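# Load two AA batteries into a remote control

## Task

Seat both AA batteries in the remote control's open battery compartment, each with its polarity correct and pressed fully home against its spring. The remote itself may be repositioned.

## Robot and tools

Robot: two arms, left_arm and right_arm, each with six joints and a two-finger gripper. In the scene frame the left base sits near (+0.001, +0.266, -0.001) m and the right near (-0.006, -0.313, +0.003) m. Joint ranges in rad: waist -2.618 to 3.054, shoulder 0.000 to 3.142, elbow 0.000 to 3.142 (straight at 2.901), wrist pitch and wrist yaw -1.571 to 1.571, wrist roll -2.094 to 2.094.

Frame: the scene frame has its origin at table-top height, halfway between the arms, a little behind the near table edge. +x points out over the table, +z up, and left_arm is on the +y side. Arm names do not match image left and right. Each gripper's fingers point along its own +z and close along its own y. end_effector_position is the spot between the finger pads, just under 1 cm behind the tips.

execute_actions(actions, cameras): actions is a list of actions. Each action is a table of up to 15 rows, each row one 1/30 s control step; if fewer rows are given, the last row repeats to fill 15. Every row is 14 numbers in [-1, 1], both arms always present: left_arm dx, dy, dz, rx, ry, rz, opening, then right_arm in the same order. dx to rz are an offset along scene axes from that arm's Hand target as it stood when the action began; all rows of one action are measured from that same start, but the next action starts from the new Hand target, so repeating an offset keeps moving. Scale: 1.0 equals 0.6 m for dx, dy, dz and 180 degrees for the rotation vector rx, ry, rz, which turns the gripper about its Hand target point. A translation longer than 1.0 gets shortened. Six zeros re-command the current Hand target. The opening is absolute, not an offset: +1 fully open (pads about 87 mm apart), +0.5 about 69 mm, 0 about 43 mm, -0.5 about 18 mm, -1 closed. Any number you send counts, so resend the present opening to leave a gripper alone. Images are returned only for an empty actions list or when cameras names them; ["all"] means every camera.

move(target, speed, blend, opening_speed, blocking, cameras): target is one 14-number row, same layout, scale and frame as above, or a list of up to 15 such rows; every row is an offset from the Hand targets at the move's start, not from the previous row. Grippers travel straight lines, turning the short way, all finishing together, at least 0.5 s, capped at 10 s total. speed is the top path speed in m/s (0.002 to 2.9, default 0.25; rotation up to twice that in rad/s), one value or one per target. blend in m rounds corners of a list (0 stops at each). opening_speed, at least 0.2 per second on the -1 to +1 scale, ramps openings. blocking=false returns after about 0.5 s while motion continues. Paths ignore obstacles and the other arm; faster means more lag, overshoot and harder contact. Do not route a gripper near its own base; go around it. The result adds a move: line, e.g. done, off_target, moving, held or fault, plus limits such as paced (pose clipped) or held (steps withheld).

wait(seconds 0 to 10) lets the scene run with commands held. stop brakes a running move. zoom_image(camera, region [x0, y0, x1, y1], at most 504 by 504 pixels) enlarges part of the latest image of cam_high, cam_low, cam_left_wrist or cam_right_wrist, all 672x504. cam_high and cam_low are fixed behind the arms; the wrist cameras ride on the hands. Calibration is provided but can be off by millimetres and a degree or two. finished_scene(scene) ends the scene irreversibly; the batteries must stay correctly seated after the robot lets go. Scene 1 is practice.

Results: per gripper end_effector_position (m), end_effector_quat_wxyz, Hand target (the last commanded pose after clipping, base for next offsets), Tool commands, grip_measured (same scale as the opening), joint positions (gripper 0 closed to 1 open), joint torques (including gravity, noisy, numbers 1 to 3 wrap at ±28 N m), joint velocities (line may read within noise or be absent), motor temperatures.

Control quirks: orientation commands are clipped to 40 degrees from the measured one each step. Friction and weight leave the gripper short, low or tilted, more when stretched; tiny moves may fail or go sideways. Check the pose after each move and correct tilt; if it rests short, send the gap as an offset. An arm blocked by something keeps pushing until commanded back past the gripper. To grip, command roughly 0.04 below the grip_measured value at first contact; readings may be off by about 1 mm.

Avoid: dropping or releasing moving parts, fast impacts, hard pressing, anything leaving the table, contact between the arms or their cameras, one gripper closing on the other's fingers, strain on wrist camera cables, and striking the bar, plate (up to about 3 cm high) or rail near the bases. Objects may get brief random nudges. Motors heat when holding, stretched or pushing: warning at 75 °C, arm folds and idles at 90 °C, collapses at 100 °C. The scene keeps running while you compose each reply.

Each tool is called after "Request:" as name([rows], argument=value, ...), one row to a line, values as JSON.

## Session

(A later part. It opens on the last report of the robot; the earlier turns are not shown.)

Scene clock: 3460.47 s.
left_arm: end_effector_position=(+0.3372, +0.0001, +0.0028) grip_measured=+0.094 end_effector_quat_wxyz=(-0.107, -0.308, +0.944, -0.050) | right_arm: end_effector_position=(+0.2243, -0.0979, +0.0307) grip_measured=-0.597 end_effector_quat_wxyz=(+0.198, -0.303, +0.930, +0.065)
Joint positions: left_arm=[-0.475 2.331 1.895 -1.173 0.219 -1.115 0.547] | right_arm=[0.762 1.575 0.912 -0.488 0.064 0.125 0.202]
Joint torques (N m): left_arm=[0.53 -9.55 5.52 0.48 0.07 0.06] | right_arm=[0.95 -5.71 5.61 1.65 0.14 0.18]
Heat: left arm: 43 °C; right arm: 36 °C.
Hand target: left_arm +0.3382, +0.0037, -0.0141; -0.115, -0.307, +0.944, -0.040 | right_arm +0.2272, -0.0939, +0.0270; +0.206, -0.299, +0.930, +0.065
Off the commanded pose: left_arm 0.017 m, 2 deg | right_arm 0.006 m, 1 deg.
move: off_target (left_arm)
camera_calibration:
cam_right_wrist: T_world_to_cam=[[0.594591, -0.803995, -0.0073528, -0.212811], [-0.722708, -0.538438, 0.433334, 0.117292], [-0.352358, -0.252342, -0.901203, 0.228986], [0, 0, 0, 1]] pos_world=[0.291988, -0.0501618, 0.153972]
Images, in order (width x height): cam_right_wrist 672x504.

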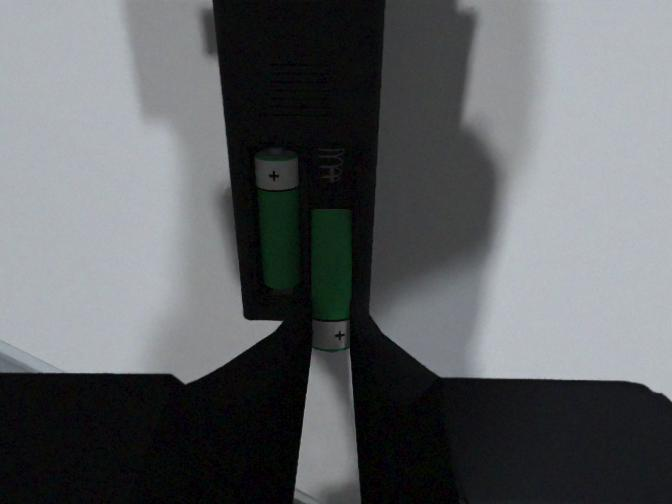

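Request:
move(target=[0,0,0,0,0,0,0.02,0.002,0.0045,0.003,-0.0179,0.0247,0,-0.68], speed=0.04, cameras=["cam_right_wrist"])

Request:
zoom_image(camera="cam_right_wrist", region=[240, 150, 420, 370])

Scene clock: 3544.33 s.
left_arm: end_effector_position=(+0.3372, +0.0001, +0.0028) grip_measured=+0.094 end_effector_quat_wxyz=(-0.107, -0.308, +0.944, -0.050) | right_arm: end_effector_position=(+0.2279, -0.0943, +0.0281) grip_measured=-0.597 end_effector_quat_wxyz=(+0.167, -0.306, +0.936, +0.050)
Joint positions: left_arm=[-0.475 2.331 1.895 -1.173 0.219 -1.115 0.547] | right_arm=[0.762 1.656 1.002 -0.567 0.064 0.127 0.202]
Joint torques (N m): left_arm=[0.53 -9.54 5.5 0.48 0.07 0.06] | right_arm=[0.53 -6.08 8.25 0.99 0.01 0.17]
Heat: left arm: 43 °C; right arm: 34 °C.
Hand target: left_arm +0.3382, +0.0037, -0.0142; -0.115, -0.307, +0.944, -0.040 | right_arm +0.2284, -0.0912, +0.0288; +0.161, -0.302, +0.938, +0.050
Off the commanded pose: left_arm 0.017 m, 2 deg | right_arm 0.003 m, 1 deg.
move: off_target (left_arm)
camera_calibration:
cam_right_wrist: T_world_to_cam=[[0.59375, -0.804649, 0.00139775, -0.212206], [-0.699736, -0.515476, 0.494626, 0.11825], [-0.397279, -0.294662, -0.869105, 0.234073], [0, 0, 0, 1]] pos_world=[0.301734, -0.0408235, 0.145241]
Images, in order (width x height): cam_right_wrist 672x504.

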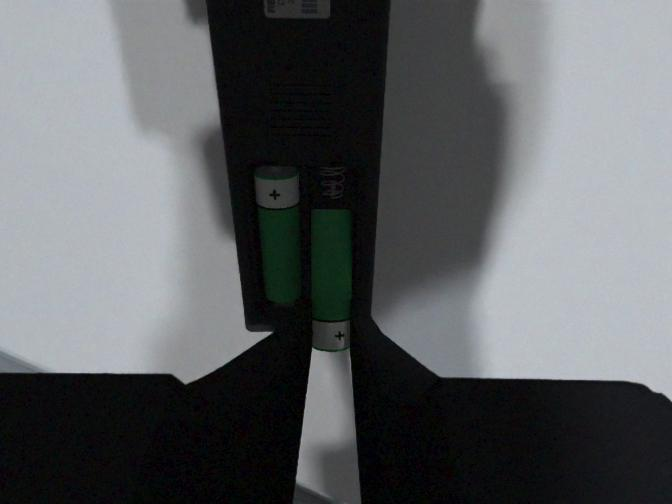

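Scaled by 2.291.

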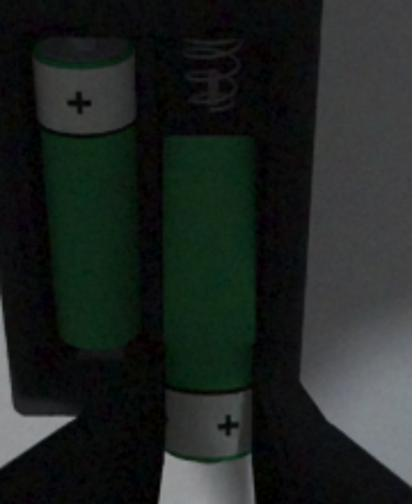

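Request:
move(target=[0,0,0,0,0,0,0.02,0,-0.003,0,0,0,0,-0.47], speed=0.04, opening_speed=0.25, cameras=["cam_right_wrist"])

Request:
zoom_image(camera="cam_right_wrist", region=[240, 150, 420, 370])

Scene clock: 3569.77 s.
left_arm: end_effector_position=(+0.3372, +0.0001, +0.0028) grip_measured=+0.094 end_effector_quat_wxyz=(-0.107, -0.308, +0.944, -0.050) | right_arm: end_effector_position=(+0.2253, -0.0968, +0.0274) grip_measured=-0.470 end_effector_quat_wxyz=(+0.161, -0.306, +0.937, +0.047)
Joint positions: left_arm=[-0.475 2.331 1.895 -1.173 0.219 -1.115 0.547] | right_arm=[0.762 1.656 1.002 -0.581 0.064 0.127 0.265]
Joint torques (N m): left_arm=[0.55 -9.54 5.49 0.47 0.07 0.06] | right_arm=[0.13 -6.52 7.79 1.09 0 0.13]
Heat: left arm: 43 °C; right arm: 36 °C.
Hand target: left_arm +0.3382, +0.0037, -0.0142; -0.115, -0.307, +0.944, -0.040 | right_arm +0.2284, -0.0930, +0.0288; +0.161, -0.302, +0.938, +0.050
Off the commanded pose: left_arm 0.017 m, 2 deg | right_arm 0.005 m, 1 deg.
move: off_target (left_arm)
camera_calibration:
cam_right_wrist: T_world_to_cam=[[0.593893, -0.804537, 0.0033336, -0.212728], [-0.69462, -0.510655, 0.50669, 0.114515], [-0.405949, -0.303235, -0.862122, 0.232737], [0, 0, 0, 1]] pos_world=[0.300362, -0.0420957, 0.143333]
Images, in order (width x height): cam_right_wrist 672x504.

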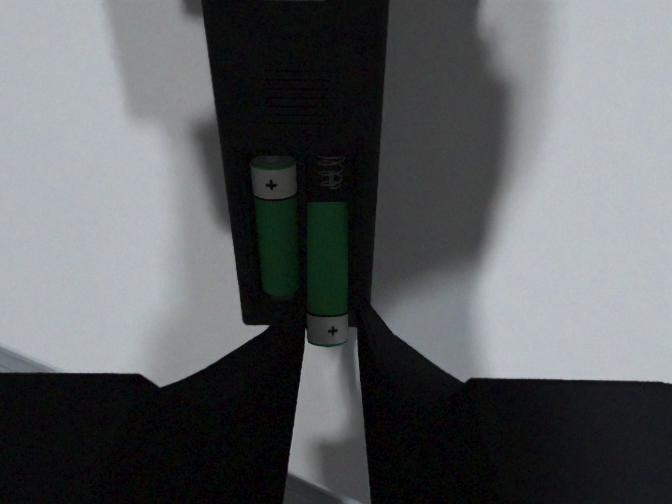

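Scaled by 2.291.

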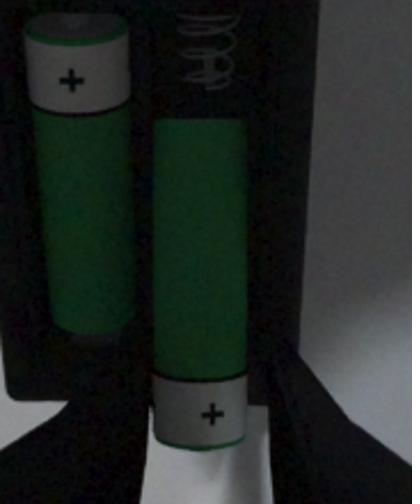

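Request:
move(target=[0,0,0,0,0,0,0.02,-0.025,-0.019,0.09,0,0,0,-0.47], speed=0.06, cameras=["cam_right_wrist"])

Request:
zoom_image(camera="cam_right_wrist", region=[230, 130, 410, 350])

Scene clock: 3576.50 s.
left_arm: end_effector_position=(+0.3372, +0.0001, +0.0028) grip_measured=+0.094 end_effector_quat_wxyz=(-0.107, -0.308, +0.944, -0.050) | right_arm: end_effector_position=(+0.2093, -0.1124, +0.0662) grip_measured=-0.470 end_effector_quat_wxyz=(+0.138, -0.306, +0.941, +0.036)
Joint positions: left_arm=[-0.475 2.331 1.895 -1.173 0.219 -1.115 0.547] | right_arm=[0.762 1.566 1.078 -0.797 0.064 0.132 0.265]
Joint torques (N m): left_arm=[0.53 -9.55 5.5 0.47 0.08 0.06] | right_arm=[0.94 -10.04 8.79 0.95 0.03 0.17]
Heat: left arm: 43 °C; right arm: 36 °C.
Hand target: left_arm +0.3382, +0.0037, -0.0142; -0.115, -0.307, +0.944, -0.040 | right_arm +0.2134, -0.1044, +0.0828; +0.161, -0.302, +0.938, +0.050
Off the commanded pose: left_arm 0.017 m, 2 deg | right_arm 0.019 m, 3 deg.
move: off_target (left_arm, right_arm)
camera_calibration:
cam_right_wrist: T_world_to_cam=[[0.590564, -0.806944, 0.0086392, -0.215887], [-0.67746, -0.489926, 0.548653, 0.0716969], [-0.4385, -0.329868, -0.836005, 0.257025], [0, 0, 0, 1]] pos_world=[0.288773, -0.0542981, 0.177403]
Images, in order (width x height): cam_right_wrist 672x504.

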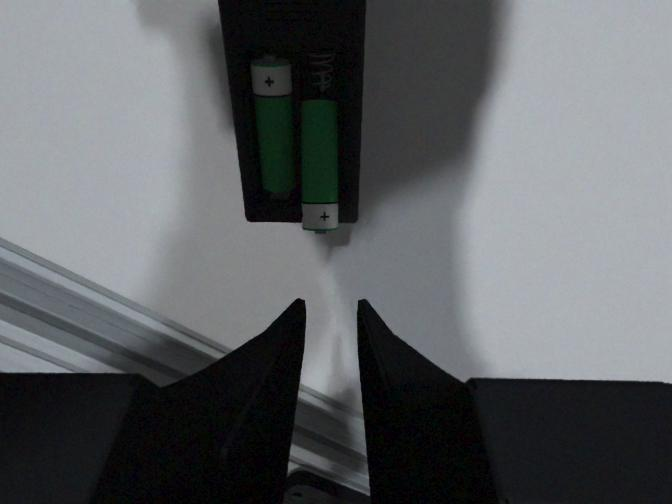

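Scaled by 2.291.

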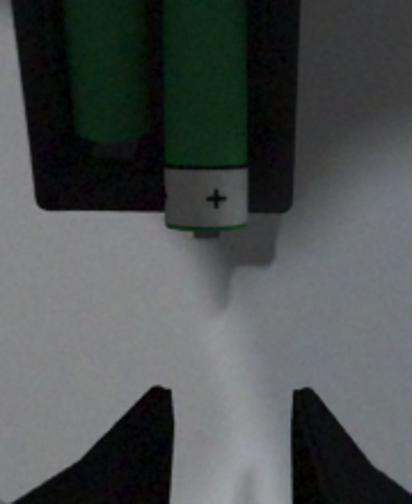

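Request:
zoom_image(camera="cam_right_wrist", region=[230, 40, 380, 240])

Scaled by 2.520.

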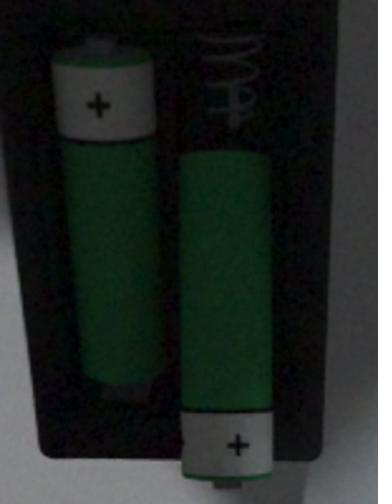

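Request:
move(target=[0,0,0,0,0,0,0.02,-0.0248,-0.018,-0.045,0.0817,-0.1124,0,-1], speed=0.12, opening_speed=1.0, cameras=["cam_right_wrist"])

Request:
zoom_image(camera="cam_right_wrist", region=[230, 130, 430, 330])

Scene clock: 3603.57 s.
left_arm: end_effector_position=(+0.3372, +0.0001, +0.0028) grip_measured=+0.094 end_effector_quat_wxyz=(-0.107, -0.308, +0.944, -0.050) | right_arm: end_effector_position=(+0.1943, -0.1207, +0.0495) grip_measured=-0.982 end_effector_quat_wxyz=(+0.340, -0.292, +0.888, +0.106)
Joint positions: left_arm=[-0.475 2.331 1.895 -1.173 0.219 -1.115 0.547] | right_arm=[0.831 1.135 0.526 -0.24 0.152 0.145 0.009]
Joint torques (N m): left_arm=[0.53 -9.54 5.5 0.48 0.07 0.06] | right_arm=[0.94 -4.67 6.01 2.14 0.17 0.18]
Heat: left arm: 43 °C; right arm: 36 °C.
Hand target: left_arm +0.3382, +0.0037, -0.0142; -0.115, -0.307, +0.944, -0.040 | right_arm +0.1985, -0.1152, +0.0559; +0.360, -0.283, +0.881, +0.115
Off the commanded pose: left_arm 0.017 m, 2 deg | right_arm 0.009 m, 3 deg.
move: off_target (left_arm, right_arm)
camera_calibration:
cam_right_wrist: T_world_to_cam=[[0.597091, -0.802158, 0.00506557, -0.213962], [-0.794856, -0.590781, 0.1385, 0.0975938], [-0.108106, -0.0867231, -0.99035, 0.206578], [0, 0, 0, 1]] pos_world=[0.22766, -0.0960596, 0.192152]
Images, in order (width x height): cam_right_wrist 672x504.

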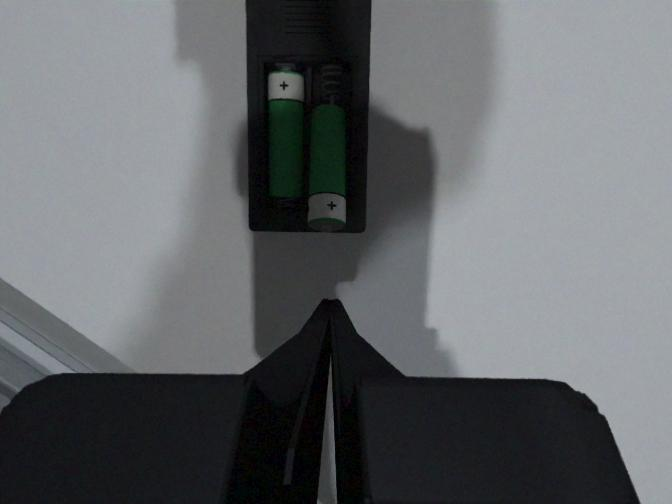

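Scaled by 2.520.

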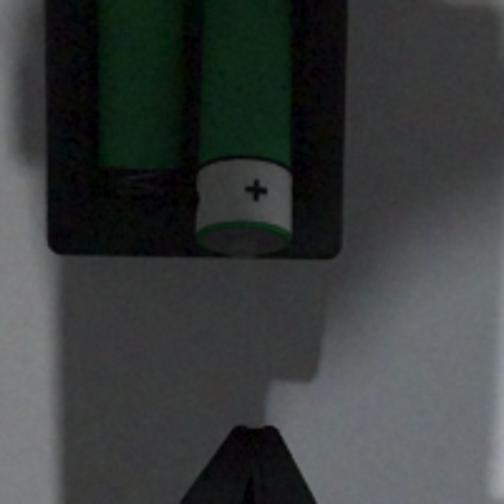

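Request:
move(target=[0,0,0,0,0,0,0.02,0.0182,0.0167,-0.019,0,0,0,-1], speed=0.06, cameras=["cam_right_wrist"])

Request:
zoom_image(camera="cam_right_wrist", region=[260, 190, 420, 340])

Scene clock: 3617.50 s.
left_arm: end_effector_position=(+0.3372, +0.0001, +0.0028) grip_measured=+0.094 end_effector_quat_wxyz=(-0.107, -0.308, +0.944, -0.050) | right_arm: end_effector_position=(+0.2041, -0.1096, +0.0431) grip_measured=-0.982 end_effector_quat_wxyz=(+0.349, -0.290, +0.884, +0.111)
Joint positions: left_arm=[-0.475 2.331 1.895 -1.173 0.219 -1.115 0.547] | right_arm=[0.831 1.207 0.526 -0.147 0.152 0.145 0.009]
Joint torques (N m): left_arm=[0.53 -9.54 5.55 0.48 0.07 0.05] | right_arm=[0.29 -2.55 6.35 2.23 0.13 0.12]
Heat: left arm: 43 °C; right arm: 36 °C.
Hand target: left_arm +0.3382, +0.0037, -0.0142; -0.115, -0.307, +0.944, -0.040 | right_arm +0.2094, -0.1052, +0.0444; +0.360, -0.283, +0.881, +0.115
Off the commanded pose: left_arm 0.017 m, 2 deg | right_arm 0.007 m, 2 deg.
move: off_target (left_arm)
camera_calibration:
cam_right_wrist: T_world_to_cam=[[0.596871, -0.802337, 0.000801824, -0.210712], [-0.79681, -0.592642, 0.117766, 0.113878], [-0.0940127, -0.07093, -0.993041, 0.201185], [0, 0, 0, 1]] pos_world=[0.235421, -0.0873029, 0.186543]
Images, in order (width x height): cam_right_wrist 672x504.

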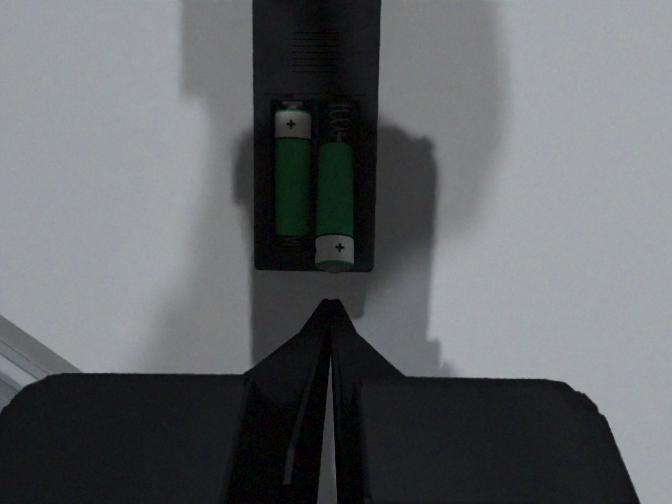

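Scaled by 3.150.

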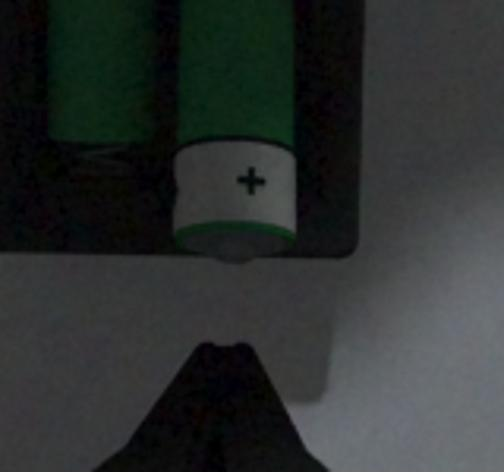

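Request:
move(target=[0,0,0,0,0,0,0.02,0.0143,0.0086,-0.0133,0,0,0,-1], speed=0.05, cameras=["cam_right_wrist"])

Request:
zoom_image(camera="cam_right_wrist", region=[260, 190, 420, 340])

Scene clock: 3628.10 s.
left_arm: end_effector_position=(+0.3372, +0.0001, +0.0028) grip_measured=+0.094 end_effector_quat_wxyz=(-0.107, -0.308, +0.944, -0.050) | right_arm: end_effector_position=(+0.2108, -0.1055, +0.0332) grip_measured=-0.982 end_effector_quat_wxyz=(+0.347, -0.287, +0.886, +0.109)
Joint positions: left_arm=[-0.475 2.331 1.895 -1.173 0.219 -1.115 0.547] | right_arm=[0.824 1.273 0.526 -0.087 0.152 0.145 0.009]
Joint torques (N m): left_arm=[0.53 -9.55 5.49 0.48 0.07 0.05] | right_arm=[-0.29 -3.03 6.72 2.21 0.05 0.02]
Heat: left arm: 43 °C; right arm: 36 °C.
Hand target: left_arm +0.3382, +0.0037, -0.0142; -0.115, -0.307, +0.944, -0.040 | right_arm +0.2180, -0.1001, +0.0364; +0.360, -0.283, +0.881, +0.115
Off the commanded pose: left_arm 0.017 m, 2 deg | right_arm 0.010 m, 2 deg.
move: off_target (left_arm)
camera_calibration:
cam_right_wrist: T_world_to_cam=[[0.590825, -0.806798, 0.00196553, -0.210629], [-0.800817, -0.586146, 0.122985, 0.124109], [-0.0980716, -0.0742364, -0.992407, 0.192758], [0, 0, 0, 1]] pos_world=[0.242738, -0.0828792, 0.176445]
Images, in order (width x height): cam_right_wrist 672x504.

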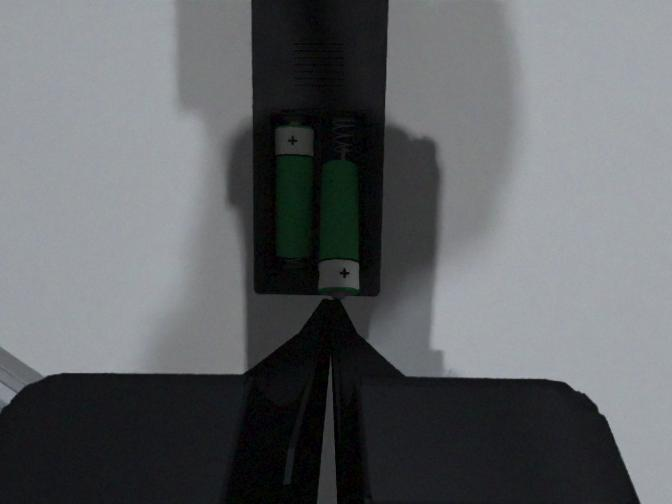

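Scaled by 3.150.

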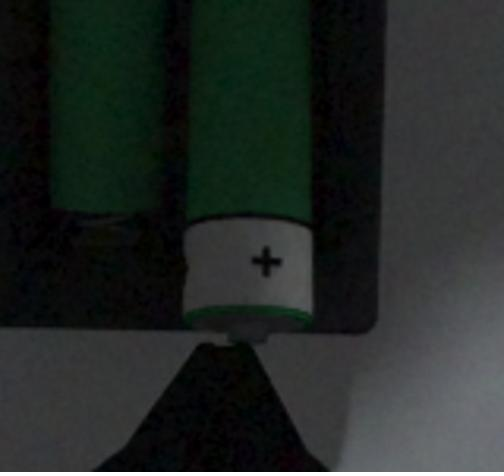

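Request:
move(target=[0,0,0,0,0,0,0.02,-0.0065,-0.0105,0.006,0,0,0,-1], speed=0.05, cameras=["cam_right_wrist"])

Request:
zoom_image(camera="cam_right_wrist", region=[260, 190, 420, 340])

Scene clock: 3635.13 s.
left_arm: end_effector_position=(+0.3372, +0.0001, +0.0028) grip_measured=+0.094 end_effector_quat_wxyz=(-0.107, -0.308, +0.944, -0.050) | right_arm: end_effector_position=(+0.2125, -0.1064, +0.0351) grip_measured=-0.982 end_effector_quat_wxyz=(+0.350, -0.284, +0.886, +0.109)
Joint positions: left_arm=[-0.475 2.331 1.895 -1.173 0.219 -1.115 0.547] | right_arm=[0.818 1.266 0.526 -0.086 0.152 0.145 0.009]
Joint torques (N m): left_arm=[0.53 -9.54 5.5 0.47 0.07 0.06] | right_arm=[-0.38 -6.34 5.6 1.91 0 -0.01]
Heat: left arm: 43 °C; right arm: 36 °C.
Hand target: left_arm +0.3382, +0.0037, -0.0142; -0.115, -0.307, +0.944, -0.040 | right_arm +0.2141, -0.1064, +0.0401; +0.360, -0.283, +0.881, +0.115
Off the commanded pose: left_arm 0.017 m, 2 deg | right_arm 0.005 m, 1 deg.
move: off_target (left_arm)
camera_calibration:
cam_right_wrist: T_world_to_cam=[[0.586304, -0.81009, 0.00113137, -0.211738], [-0.804663, -0.582213, 0.116387, 0.126244], [-0.0936256, -0.0691487, -0.993203, 0.194416], [0, 0, 0, 1]] pos_world=[0.243929, -0.0845825, 0.178641]
Images, in order (width x height): cam_right_wrist 672x504.

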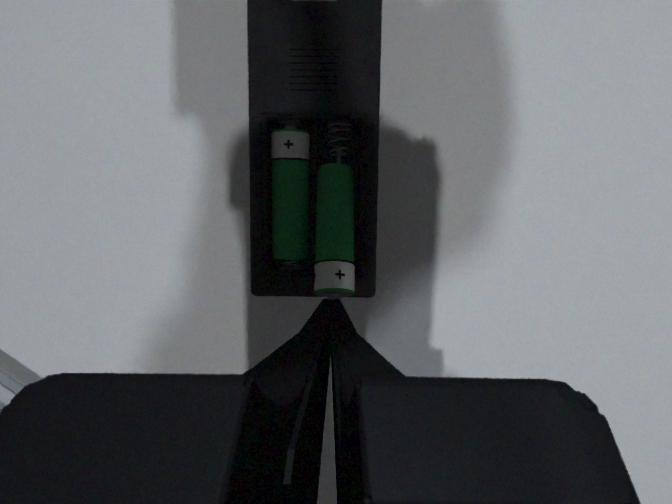

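Scaled by 3.150.

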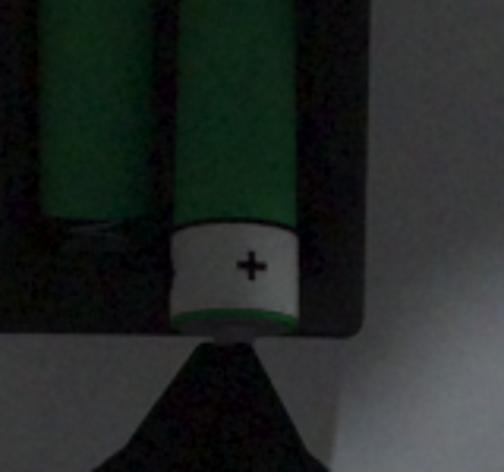

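Request:
move(target=[0,0,0,0,0,0,0.02,-0.004,-0.0045,0.012,0,0,0,-1], speed=0.05, cameras=["cam_right_wrist"])

Request:
zoom_image(camera="cam_right_wrist", region=[260, 190, 420, 340])

Scene clock: 3644.13 s.
left_arm: end_effector_position=(+0.3372, +0.0001, +0.0028) grip_measured=+0.094 end_effector_quat_wxyz=(-0.107, -0.308, +0.944, -0.050) | right_arm: end_effector_position=(+0.2087, -0.1105, +0.0396) grip_measured=-0.982 end_effector_quat_wxyz=(+0.349, -0.284, +0.887, +0.108)
Joint positions: left_arm=[-0.475 2.331 1.895 -1.173 0.219 -1.115 0.547] | right_arm=[0.818 1.23 0.526 -0.127 0.152 0.145 0.009]
Joint torques (N m): left_arm=[0.5 -9.52 5.5 0.48 0.07 0.06] | right_arm=[-0.42 -5.98 6.64 1.82 0 -0.01]
Heat: left arm: 42 °C; right arm: 36 °C.
Hand target: left_arm +0.3382, +0.0037, -0.0142; -0.115, -0.307, +0.944, -0.040 | right_arm +0.2117, -0.1091, +0.0472; +0.360, -0.283, +0.881, +0.115
Off the commanded pose: left_arm 0.017 m, 2 deg | right_arm 0.008 m, 2 deg.
move: off_target (left_arm)
camera_calibration:
cam_right_wrist: T_world_to_cam=[[0.586323, -0.810075, 0.00187814, -0.212966], [-0.804343, -0.581895, 0.12013, 0.12006], [-0.0962217, -0.0719458, -0.992756, 0.198504], [0, 0, 0, 1]] pos_world=[0.240537, -0.0883748, 0.183043]
Images, in order (width x height): cam_right_wrist 672x504.

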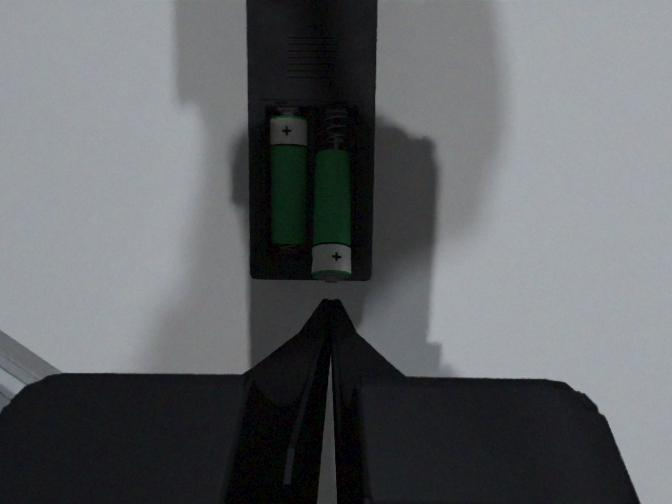

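Scaled by 3.150.

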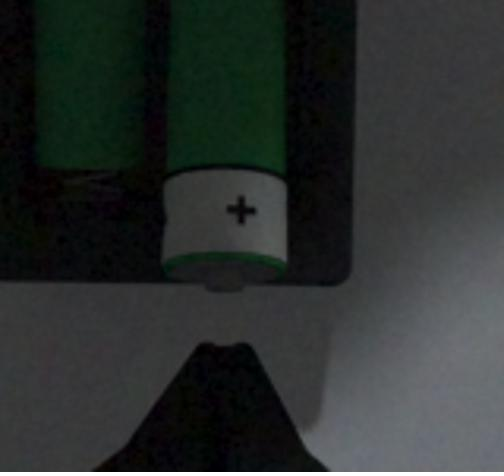

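Request:
move([
  [0,0,0,0,0,0,0.02,0.0245,0.0174,-0.01,0,0,0,-1],
  [0,0,0,0,0,0,0.02,0.0475,0.034,-0.03,0,0,0,-1],
], speed=0.05, blend=0.01, cameras=["cam_right_wrist"])

Request:
zoom_image(camera="cam_right_wrist", region=[240, 150, 420, 340])

Scene clock: 3653.97 s.
left_arm: end_effector_position=(+0.3420, +0.0072, +0.0028) grip_measured=+0.094 end_effector_quat_wxyz=(-0.105, -0.318, +0.941, -0.048) | right_arm: end_effector_position=(+0.2237, -0.1055, +0.0234) grip_measured=-0.982 end_effector_quat_wxyz=(+0.334, -0.288, +0.892, +0.095)
Joint positions: left_arm=[-0.457 2.331 1.896 -1.178 0.212 -1.119 0.547] | right_arm=[0.79 1.365 0.566 -0.069 0.142 0.12 0.009]
Joint torques (N m): left_arm=[-1.28 -9.52 5.3 0.51 0.14 0.11] | right_arm=[-0.54 -1.61 7.95 2.67 -0.1 0.01]
Heat: left arm: 42 °C; right arm: 36 °C.
Hand target: left_arm +0.3381, +0.0036, -0.0142; -0.115, -0.307, +0.944, -0.040 | right_arm +0.2402, -0.0887, +0.0292; +0.360, -0.283, +0.881, +0.115
Off the commanded pose: left_arm 0.018 m, 2 deg | right_arm 0.024 m, 4 deg.
move: off_target (left_arm, right_arm); blend cut to 0.0095 m at target 1
camera_calibration:
cam_right_wrist: T_world_to_cam=[[0.584567, -0.811138, 0.0183438, -0.217827], [-0.802788, -0.574979, 0.157897, 0.136541], [-0.117529, -0.107027, -0.987285, 0.185059], [0, 0, 0, 1]] pos_world=[0.258697, -0.0783729, 0.165143]
Images, in order (width x height): cam_right_wrist 672x504.

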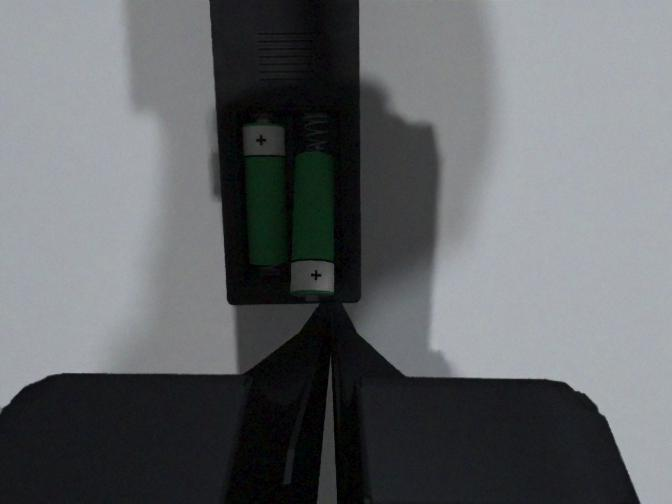

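Scaled by 2.653.

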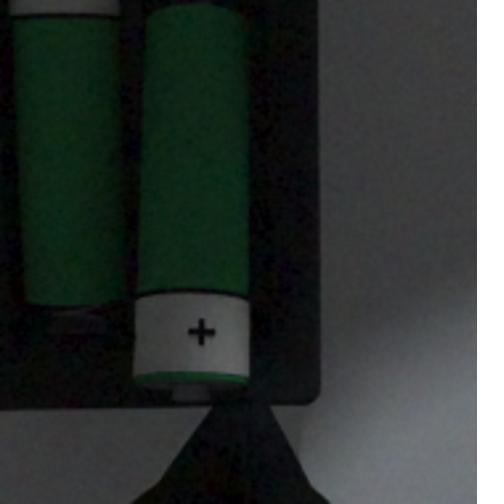

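Request:
move([
  [0,0,0,0,0,0,0.02,-0.033,-0.024,0.0,0,0,0,-1],
  [0,0,0,0,0,0,0.02,-0.035,-0.02,0.03,0,0,0,-1],
], speed=0.08, cameras=["cam_right_wrist"])

Scene clock: 3680.27 s.
left_arm: end_effector_position=(+0.3417, +0.0073, +0.0025) grip_measured=+0.094 end_effector_quat_wxyz=(-0.105, -0.316, +0.942, -0.048) | right_arm: end_effector_position=(+0.2124, -0.1113, +0.0302) grip_measured=-0.982 end_effector_quat_wxyz=(+0.338, -0.292, +0.889, +0.100)
Joint positions: left_arm=[-0.457 2.332 1.896 -1.178 0.213 -1.115 0.547] | right_arm=[0.803 1.283 0.533 -0.107 0.142 0.124 0.009]
Joint torques (N m): left_arm=[-1.31 -9.58 5.33 0.52 0.13 0.06] | right_arm=[0.96 -6.41 8.76 1.82 0.09 0.19]
Motor temperatures (°C): left_arm=[23 42 31 22 19 20 21] | right_arm=[23 24 37 30 19 21 23]
Heat: left arm: 42 °C; right arm: 37 °C.
Hand target: left_arm +0.3381, +0.0035, -0.0142; -0.115, -0.307, +0.944, -0.040 | right_arm +0.2193, -0.1007, +0.0473; +0.360, -0.283, +0.881, +0.115
Off the commanded pose: left_arm 0.017 m, 2 deg | right_arm 0.021 m, 3 deg.
move: off_target (left_arm, right_arm)
camera_calibration:
cam_right_wrist: T_world_to_cam=[[0.592851, -0.805193, 0.0138792, -0.216952], [-0.79773, -0.584823, 0.147, 0.121191], [-0.110246, -0.0982208, -0.989039, 0.189322], [0, 0, 0, 1]] pos_world=[0.24617, -0.0852174, 0.172443]
Images, in order (width x height): cam_right_wrist 672x504.

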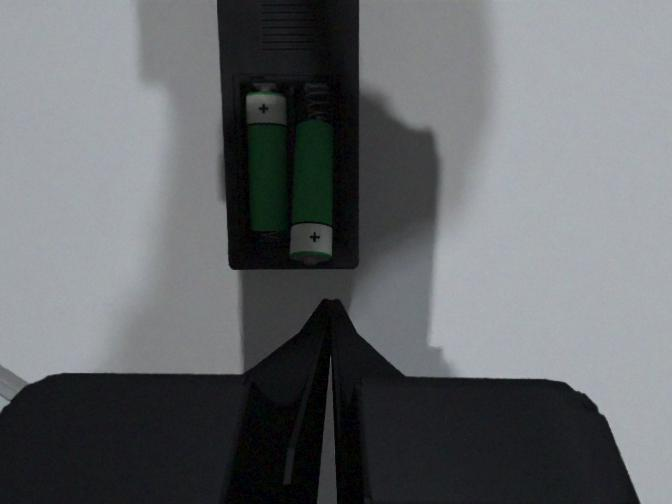

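Request:
move([
  [0,0,0,0,0,0,0.02,-0.012,0.012,0.035,0,0,0,-1],
  [0,0,0,0,0,0,0.02,-0.0085,0.016,0.022,0,0,0,-1],
], speed=0.08, cameras=["cam_right_wrist"])

Scene clock: 3704.30 s.
left_arm: end_effector_position=(+0.3417, +0.0073, +0.0025) grip_measured=+0.094 end_effector_quat_wxyz=(-0.105, -0.316, +0.942, -0.048) | right_arm: end_effector_position=(+0.2061, -0.1012, +0.0514) grip_measured=-0.982 end_effector_quat_wxyz=(+0.339, -0.293, +0.888, +0.105)
Joint positions: left_arm=[-0.457 2.332 1.896 -1.178 0.213 -1.115 0.547] | right_arm=[0.852 1.244 0.599 -0.21 0.165 0.159 0.009]
Joint torques (N m): left_arm=[-1.28 -9.57 5.33 0.52 0.14 0.06] | right_arm=[0.95 -3.67 7.87 2.18 0.19 0.19]
Heat: left arm: 42 °C; right arm: 37 °C.
Hand target: left_arm +0.3381, +0.0035, -0.0142; -0.115, -0.307, +0.944, -0.040 | right_arm +0.2141, -0.0911, +0.0604; +0.360, -0.283, +0.881, +0.115
Off the commanded pose: left_arm 0.018 m, 2 deg | right_arm 0.016 m, 3 deg.
move: off_target (left_arm, right_arm)
camera_calibration:
cam_right_wrist: T_world_to_cam=[[0.59812, -0.801373, 0.00734001, -0.205656], [-0.794015, -0.591338, 0.140923, 0.11791], [-0.108592, -0.0901173, -0.989993, 0.21117], [0, 0, 0, 1]] pos_world=[0.23956, -0.0760526, 0.19395]
Images, in order (width x height): cam_right_wrist 672x504.

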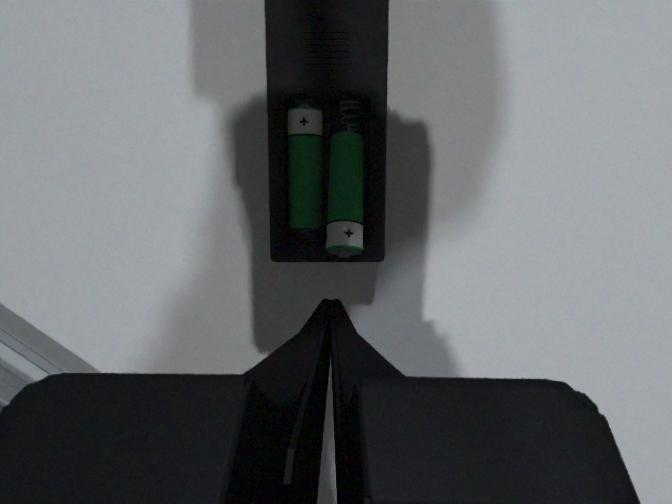

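Request:
move(target=[0,0,0,0,0,0,0.02,0.0115,-0.0075,-0.018,0,0,0,-1], speed=0.06, cameras=["cam_right_wrist"])

Scene clock: 3722.13 s.
left_arm: end_effector_position=(+0.3417, +0.0073, +0.0025) grip_measured=+0.094 end_effector_quat_wxyz=(-0.105, -0.316, +0.942, -0.048) | right_arm: end_effector_position=(+0.2172, -0.0996, +0.0499) grip_measured=-0.982 end_effector_quat_wxyz=(+0.353, -0.282, +0.886, +0.107)
Joint positions: left_arm=[-0.457 2.332 1.896 -1.178 0.213 -1.115 0.547] | right_arm=[0.828 1.267 0.59 -0.147 0.165 0.153 0.009]
Joint torques (N m): left_arm=[-1.32 -9.61 5.31 0.52 0.14 0.06] | right_arm=[-0.34 -3.21 6.04 2.19 -0.04 -0.01]
Heat: left arm: 42 °C; right arm: 37 °C.
Hand target: left_arm +0.3381, +0.0035, -0.0142; -0.115, -0.307, +0.944, -0.040 | right_arm +0.2210, -0.0956, +0.0496; +0.360, -0.283, +0.881, +0.115
Off the commanded pose: left_arm 0.018 m, 2 deg | right_arm 0.006 m, 1 deg.
move: off_target (left_arm)
camera_calibration:
cam_right_wrist: T_world_to_cam=[[0.582581, -0.812759, 0.00468577, -0.208714], [-0.807988, -0.578517, 0.111682, 0.13358], [-0.0880595, -0.0688496, -0.993733, 0.208881], [0, 0, 0, 1]] pos_world=[0.247917, -0.0779745, 0.193631]
Images, in order (width x height): cam_right_wrist 672x504.

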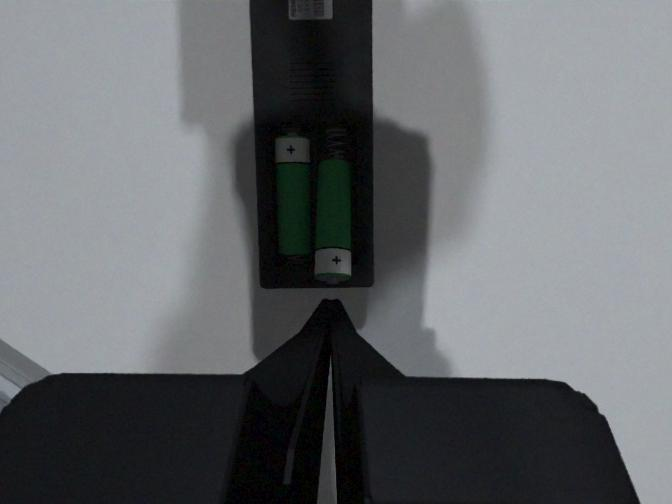

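Request:
move(target=[0,0,0,0,0,0,0.02,-0.002,-0.0015,-0.016,0,0,0,-1], speed=0.06, cameras=["cam_right_wrist"])

Request:
zoom_image(camera="cam_right_wrist", region=[240, 110, 420, 320])

Scene clock: 3728.07 s.
left_arm: end_effector_position=(+0.3417, +0.0073, +0.0025) grip_measured=+0.094 end_effector_quat_wxyz=(-0.105, -0.316, +0.942, -0.048) | right_arm: end_effector_position=(+0.2162, -0.1006, +0.0403) grip_measured=-0.982 end_effector_quat_wxyz=(+0.353, -0.282, +0.886, +0.107)
Joint positions: left_arm=[-0.457 2.332 1.896 -1.178 0.213 -1.115 0.547] | right_arm=[0.828 1.283 0.558 -0.099 0.165 0.153 0.009]
Joint torques (N m): left_arm=[-1.31 -9.62 5.3 0.52 0.13 0.06] | right_arm=[-0.2 -3.22 5.93 2.21 -0.04 0]
Heat: left arm: 42 °C; right arm: 37 °C.
Hand target: left_arm +0.3381, +0.0035, -0.0142; -0.115, -0.307, +0.944, -0.040 | right_arm +0.2198, -0.0965, +0.0400; +0.360, -0.283, +0.881, +0.115
Off the commanded pose: left_arm 0.018 m, 2 deg | right_arm 0.005 m, 1 deg.
move: off_target (left_arm)
camera_calibration:
cam_right_wrist: T_world_to_cam=[[0.582527, -0.812797, 0.00482095, -0.208913], [-0.808004, -0.578428, 0.112026, 0.133214], [-0.0882656, -0.0691534, -0.993694, 0.199204], [0, 0, 0, 1]] pos_world=[0.246918, -0.0789735, 0.184031]
Images, in order (width x height): cam_right_wrist 672x504.

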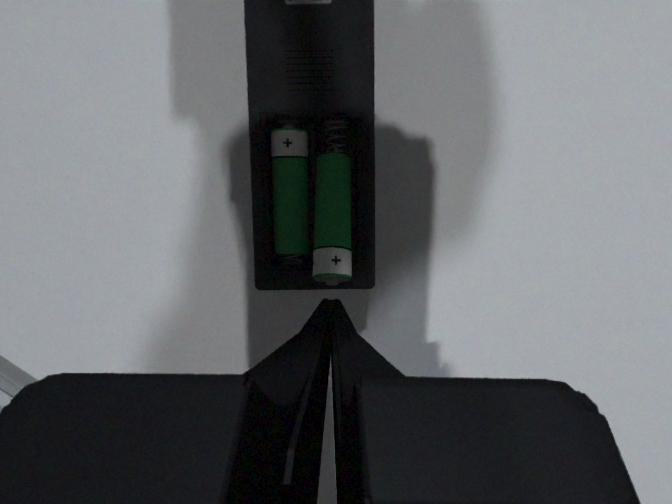

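Scaled by 2.400.

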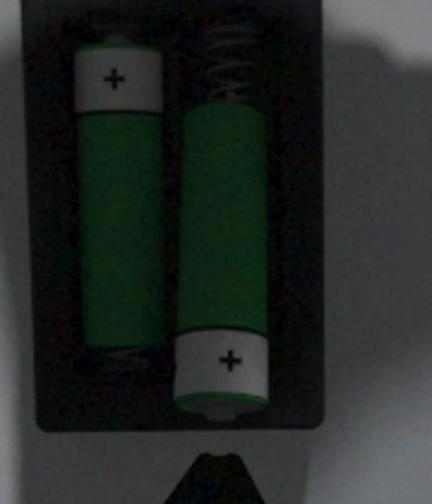

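Request:
move(target=[0,0,0,0,0,0,0.02,0.0163,0.0116,-0.002,0,0,0,-1], speed=0.05, cameras=["cam_right_wrist"])

Request:
zoom_image(camera="cam_right_wrist", region=[240, 130, 420, 340])

Scene clock: 3738.47 s.
left_arm: end_effector_position=(+0.3417, +0.0073, +0.0025) grip_measured=+0.094 end_effector_quat_wxyz=(-0.105, -0.316, +0.942, -0.048) | right_arm: end_effector_position=(+0.2175, -0.1022, +0.0282) grip_measured=-0.982 end_effector_quat_wxyz=(+0.340, -0.286, +0.891, +0.100)
Joint positions: left_arm=[-0.457 2.332 1.896 -1.178 0.213 -1.115 0.547] | right_arm=[0.818 1.334 0.558 -0.08 0.158 0.145 0.009]
Joint torques (N m): left_arm=[-1.32 -9.62 5.3 0.51 0.12 0.05] | right_arm=[-0.34 -3.6 8.68 2.18 -0.05 0]
Heat: left arm: 42 °C; right arm: 36 °C.
Hand target: left_arm +0.3381, +0.0035, -0.0142; -0.115, -0.307, +0.944, -0.040 | right_arm +0.2296, -0.0896, +0.0388; +0.360, -0.283, +0.881, +0.115
Off the commanded pose: left_arm 0.018 m, 2 deg | right_arm 0.020 m, 3 deg.
move: off_target (left_arm, right_arm)
camera_calibration:
cam_right_wrist: T_world_to_cam=[[0.583239, -0.812214, 0.0118327, -0.211179], [-0.804811, -0.575827, 0.143883, 0.133416], [-0.11005, -0.0934412, -0.989524, 0.189325], [0, 0, 0, 1]] pos_world=[0.251378, -0.0770077, 0.170644]
Images, in order (width x height): cam_right_wrist 672x504.

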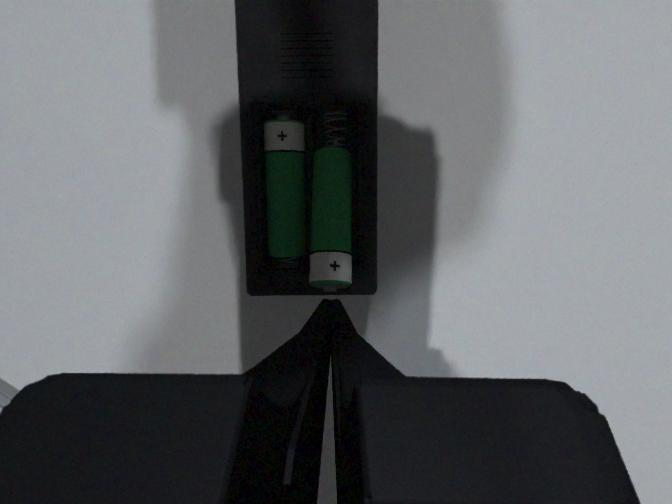

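Scaled by 2.400.

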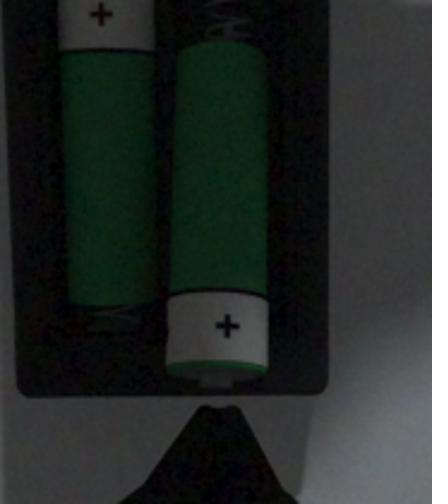

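Request:
move([
  [0,0,0,0,0,0,0.02,-0.006,-0.005,0.02,0,0,0,-1],
  [0,0,0,0,0,0,0.02,0.0,-0.0005,0.02,0,0,0,-1],
], speed=0.08, cameras=["cam_right_wrist"])

Request:
zoom_image(camera="cam_right_wrist", region=[240, 130, 420, 340])

Scene clock: 3750.40 s.
left_arm: end_effector_position=(+0.3417, +0.0073, +0.0025) grip_measured=+0.094 end_effector_quat_wxyz=(-0.105, -0.316, +0.942, -0.048) | right_arm: end_effector_position=(+0.2208, -0.0986, +0.0376) grip_measured=-0.982 end_effector_quat_wxyz=(+0.343, -0.285, +0.889, +0.102)
Joint positions: left_arm=[-0.457 2.332 1.896 -1.178 0.213 -1.115 0.547] | right_arm=[0.818 1.326 0.589 -0.111 0.158 0.145 0.009]
Joint torques (N m): left_arm=[-1.29 -9.58 5.33 0.51 0.13 0.06] | right_arm=[-0.43 -5.33 8.91 1.89 -0.05 -0.02]
Heat: left arm: 42 °C; right arm: 36 °C.
Hand target: left_arm +0.3381, +0.0035, -0.0142; -0.115, -0.307, +0.944, -0.040 | right_arm +0.2296, -0.0898, +0.0509; +0.360, -0.283, +0.881, +0.115
Off the commanded pose: left_arm 0.018 m, 2 deg | right_arm 0.018 m, 3 deg.
move: off_target (left_arm, right_arm)
camera_calibration:
cam_right_wrist: T_world_to_cam=[[0.583526, -0.812035, 0.0098263, -0.210287], [-0.80544, -0.577157, 0.134744, 0.137119], [-0.103746, -0.0865412, -0.990832, 0.198672], [0, 0, 0, 1]] pos_world=[0.25376, -0.0744277, 0.180441]
Images, in order (width x height): cam_right_wrist 672x504.

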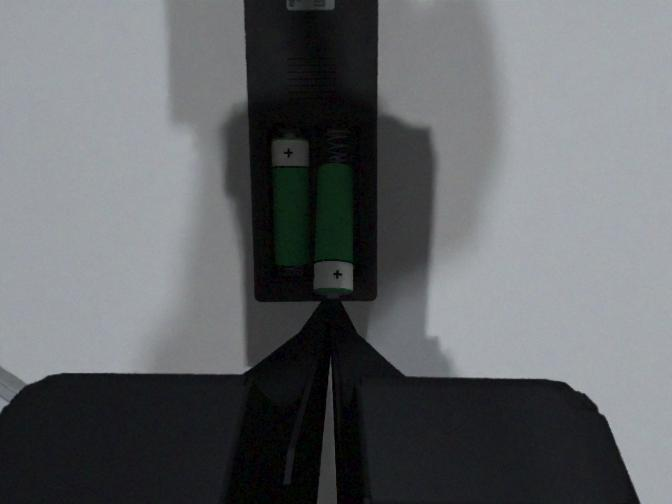

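Scaled by 2.400.

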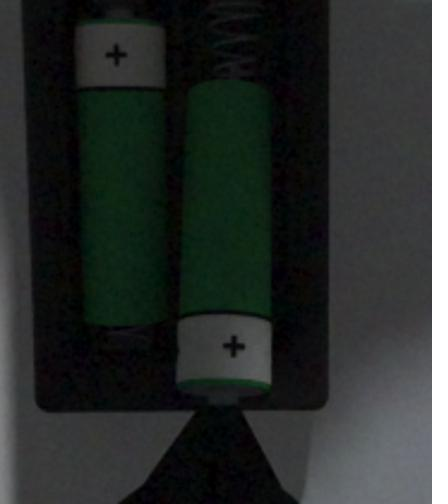

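Request:
move(target=[0,0,0,0,0,0,0.02,0.0145,0.01,0.007,0,0,0,-1], speed=0.05, cameras=["cam_right_wrist"])

Request:
zoom_image(camera="cam_right_wrist", region=[240, 130, 420, 340])

Scene clock: 3755.67 s.
left_arm: end_effector_position=(+0.3417, +0.0073, +0.0025) grip_measured=+0.094 end_effector_quat_wxyz=(-0.105, -0.316, +0.942, -0.048) | right_arm: end_effector_position=(+0.2308, -0.0913, +0.0470) grip_measured=-0.982 end_effector_quat_wxyz=(+0.352, -0.283, +0.886, +0.107)
Joint positions: left_arm=[-0.457 2.332 1.896 -1.178 0.213 -1.115 0.547] | right_arm=[0.808 1.344 0.632 -0.113 0.152 0.138 0.009]
Joint torques (N m): left_arm=[-1.29 -9.59 5.34 0.52 0.13 0.05] | right_arm=[-0.38 -3.86 9.16 1.86 -0.06 -0.02]
Heat: left arm: 42 °C; right arm: 37 °C.
Hand target: left_arm +0.3381, +0.0035, -0.0142; -0.115, -0.307, +0.944, -0.040 | right_arm +0.2383, -0.0838, +0.0550; +0.360, -0.283, +0.881, +0.115
Off the commanded pose: left_arm 0.018 m, 2 deg | right_arm 0.013 m, 1 deg.
move: off_target (left_arm, right_arm)
camera_calibration:
cam_right_wrist: T_world_to_cam=[[0.582652, -0.812705, 0.00524538, -0.209928], [-0.807705, -0.578327, 0.114676, 0.149497], [-0.0901645, -0.071053, -0.993389, 0.208051], [0, 0, 0, 1]] pos_world=[0.261823, -0.0693686, 0.190633]
Images, in order (width x height): cam_right_wrist 672x504.

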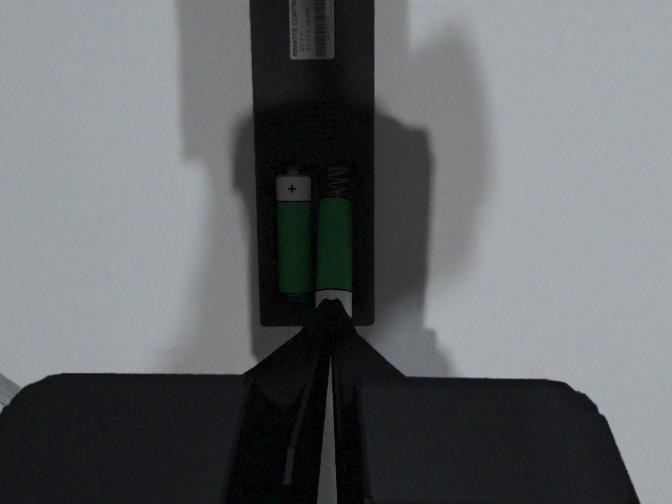

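Scaled by 2.400.

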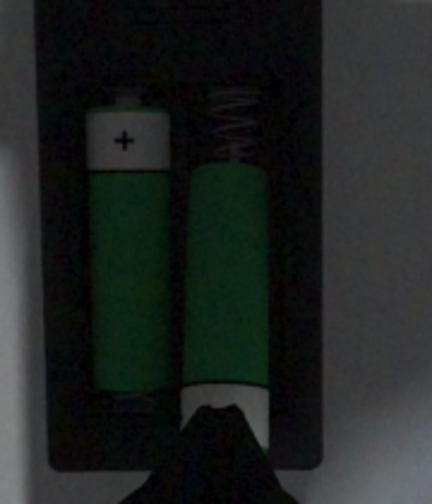

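Request:
move([
  [0,0,0,0,0,0,0.02,-0.022,-0.0155,-0.002,0,0,0,-1],
  [0,0,0,0,0,0,0.02,-0.022,-0.0155,-0.03,0,0,0,-1],
  [0,0,0,0,0,0,0.02,-0.021,-0.0145,-0.015,0,0,0,-1],
], speed=0.08, cameras=["cam_right_wrist"])

Request:
zoom_image(camera="cam_right_wrist", region=[240, 130, 420, 340])

Scene clock: 3793.73 s.
left_arm: end_effector_position=(+0.3417, +0.0073, +0.0025) grip_measured=+0.094 end_effector_quat_wxyz=(-0.105, -0.316, +0.942, -0.048) | right_arm: end_effector_position=(+0.2213, -0.1012, +0.0358) grip_measured=-0.982 end_effector_quat_wxyz=(+0.347, -0.284, +0.888, +0.105)
Joint positions: left_arm=[-0.457 2.332 1.896 -1.178 0.213 -1.115 0.547] | right_arm=[0.808 1.317 0.568 -0.087 0.151 0.138 0.009]
Joint torques (N m): left_arm=[-1.31 -9.58 5.33 0.51 0.14 0.05] | right_arm=[0.9 -5.11 8.29 1.85 0.03 0.08]
Heat: left arm: 42 °C; right arm: 39 °C.
Hand target: left_arm +0.3381, +0.0035, -0.0142; -0.115, -0.307, +0.944, -0.040 | right_arm +0.2256, -0.0926, +0.0459; +0.360, -0.283, +0.881, +0.115
Off the commanded pose: left_arm 0.018 m, 2 deg | right_arm 0.014 m, 2 deg.
move: off_target (left_arm, right_arm)
camera_calibration:
cam_right_wrist: T_world_to_cam=[[0.583253, -0.812259, 0.00719215, -0.212527], [-0.80646, -0.577985, 0.124721, 0.136824], [-0.0971489, -0.0785441, -0.992166, 0.196009], [0, 0, 0, 1]] pos_world=[0.253342, -0.0781493, 0.178937]
Images, in order (width x height): cam_right_wrist 672x504.

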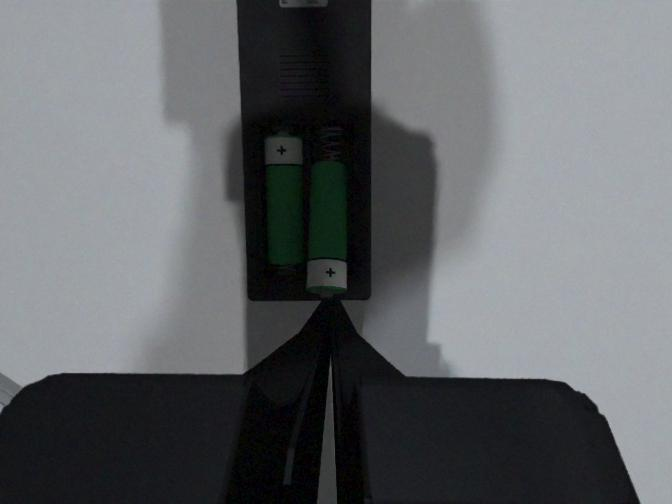

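Scaled by 2.400.

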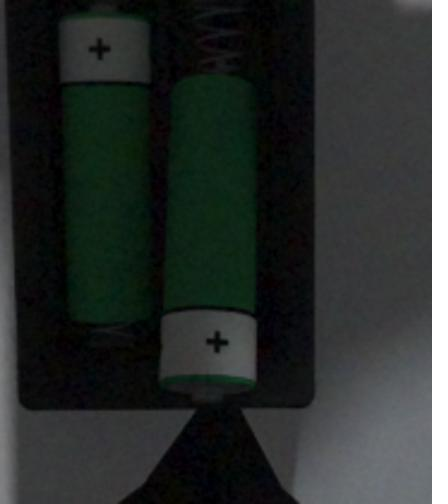

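Request:
move(target=[0,0,0,0,0,0,0.02,0.0122,0.0105,-0.003,0,0,0,-1], speed=0.05, cameras=["cam_right_wrist"])

Request:
zoom_image(camera="cam_right_wrist", region=[240, 130, 420, 340])

Scene clock: 3800.80 s.
left_arm: end_effector_position=(+0.3417, +0.0073, +0.0025) grip_measured=+0.094 end_effector_quat_wxyz=(-0.105, -0.316, +0.942, -0.048) | right_arm: end_effector_position=(+0.2238, -0.0986, +0.0340) grip_measured=-0.982 end_effector_quat_wxyz=(+0.343, -0.285, +0.889, +0.102)
Joint positions: left_arm=[-0.457 2.332 1.896 -1.178 0.213 -1.115 0.547] | right_arm=[0.808 1.344 0.586 -0.087 0.151 0.138 0.009]
Joint torques (N m): left_arm=[-1.29 -9.61 5.34 0.52 0.14 0.05] | right_arm=[0.49 -3.73 9.01 2.05 0 0.05]
Heat: left arm: 42 °C; right arm: 38 °C.
Hand target: left_arm +0.3381, +0.0035, -0.0142; -0.115, -0.307, +0.944, -0.040 | right_arm +0.2330, -0.0862, +0.0442; +0.360, -0.283, +0.881, +0.115
Off the commanded pose: left_arm 0.018 m, 2 deg | right_arm 0.018 m, 3 deg.
move: off_target (left_arm, right_arm)
camera_calibration:
cam_right_wrist: T_world_to_cam=[[0.58334, -0.812177, 0.00914265, -0.211845], [-0.805561, -0.577076, 0.134366, 0.140123], [-0.103853, -0.0857459, -0.99089, 0.195514], [0, 0, 0, 1]] pos_world=[0.25676, -0.0744294, 0.176842]
Images, in order (width x height): cam_right_wrist 672x504.

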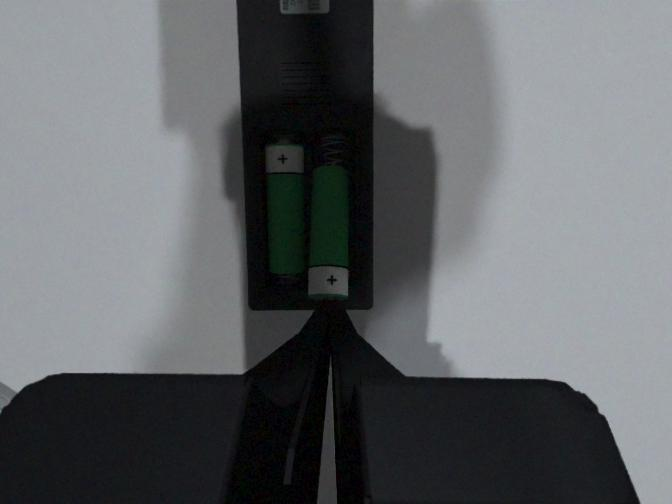

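Scaled by 2.400.

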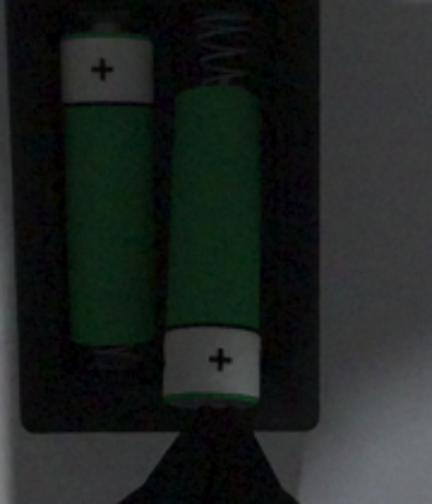

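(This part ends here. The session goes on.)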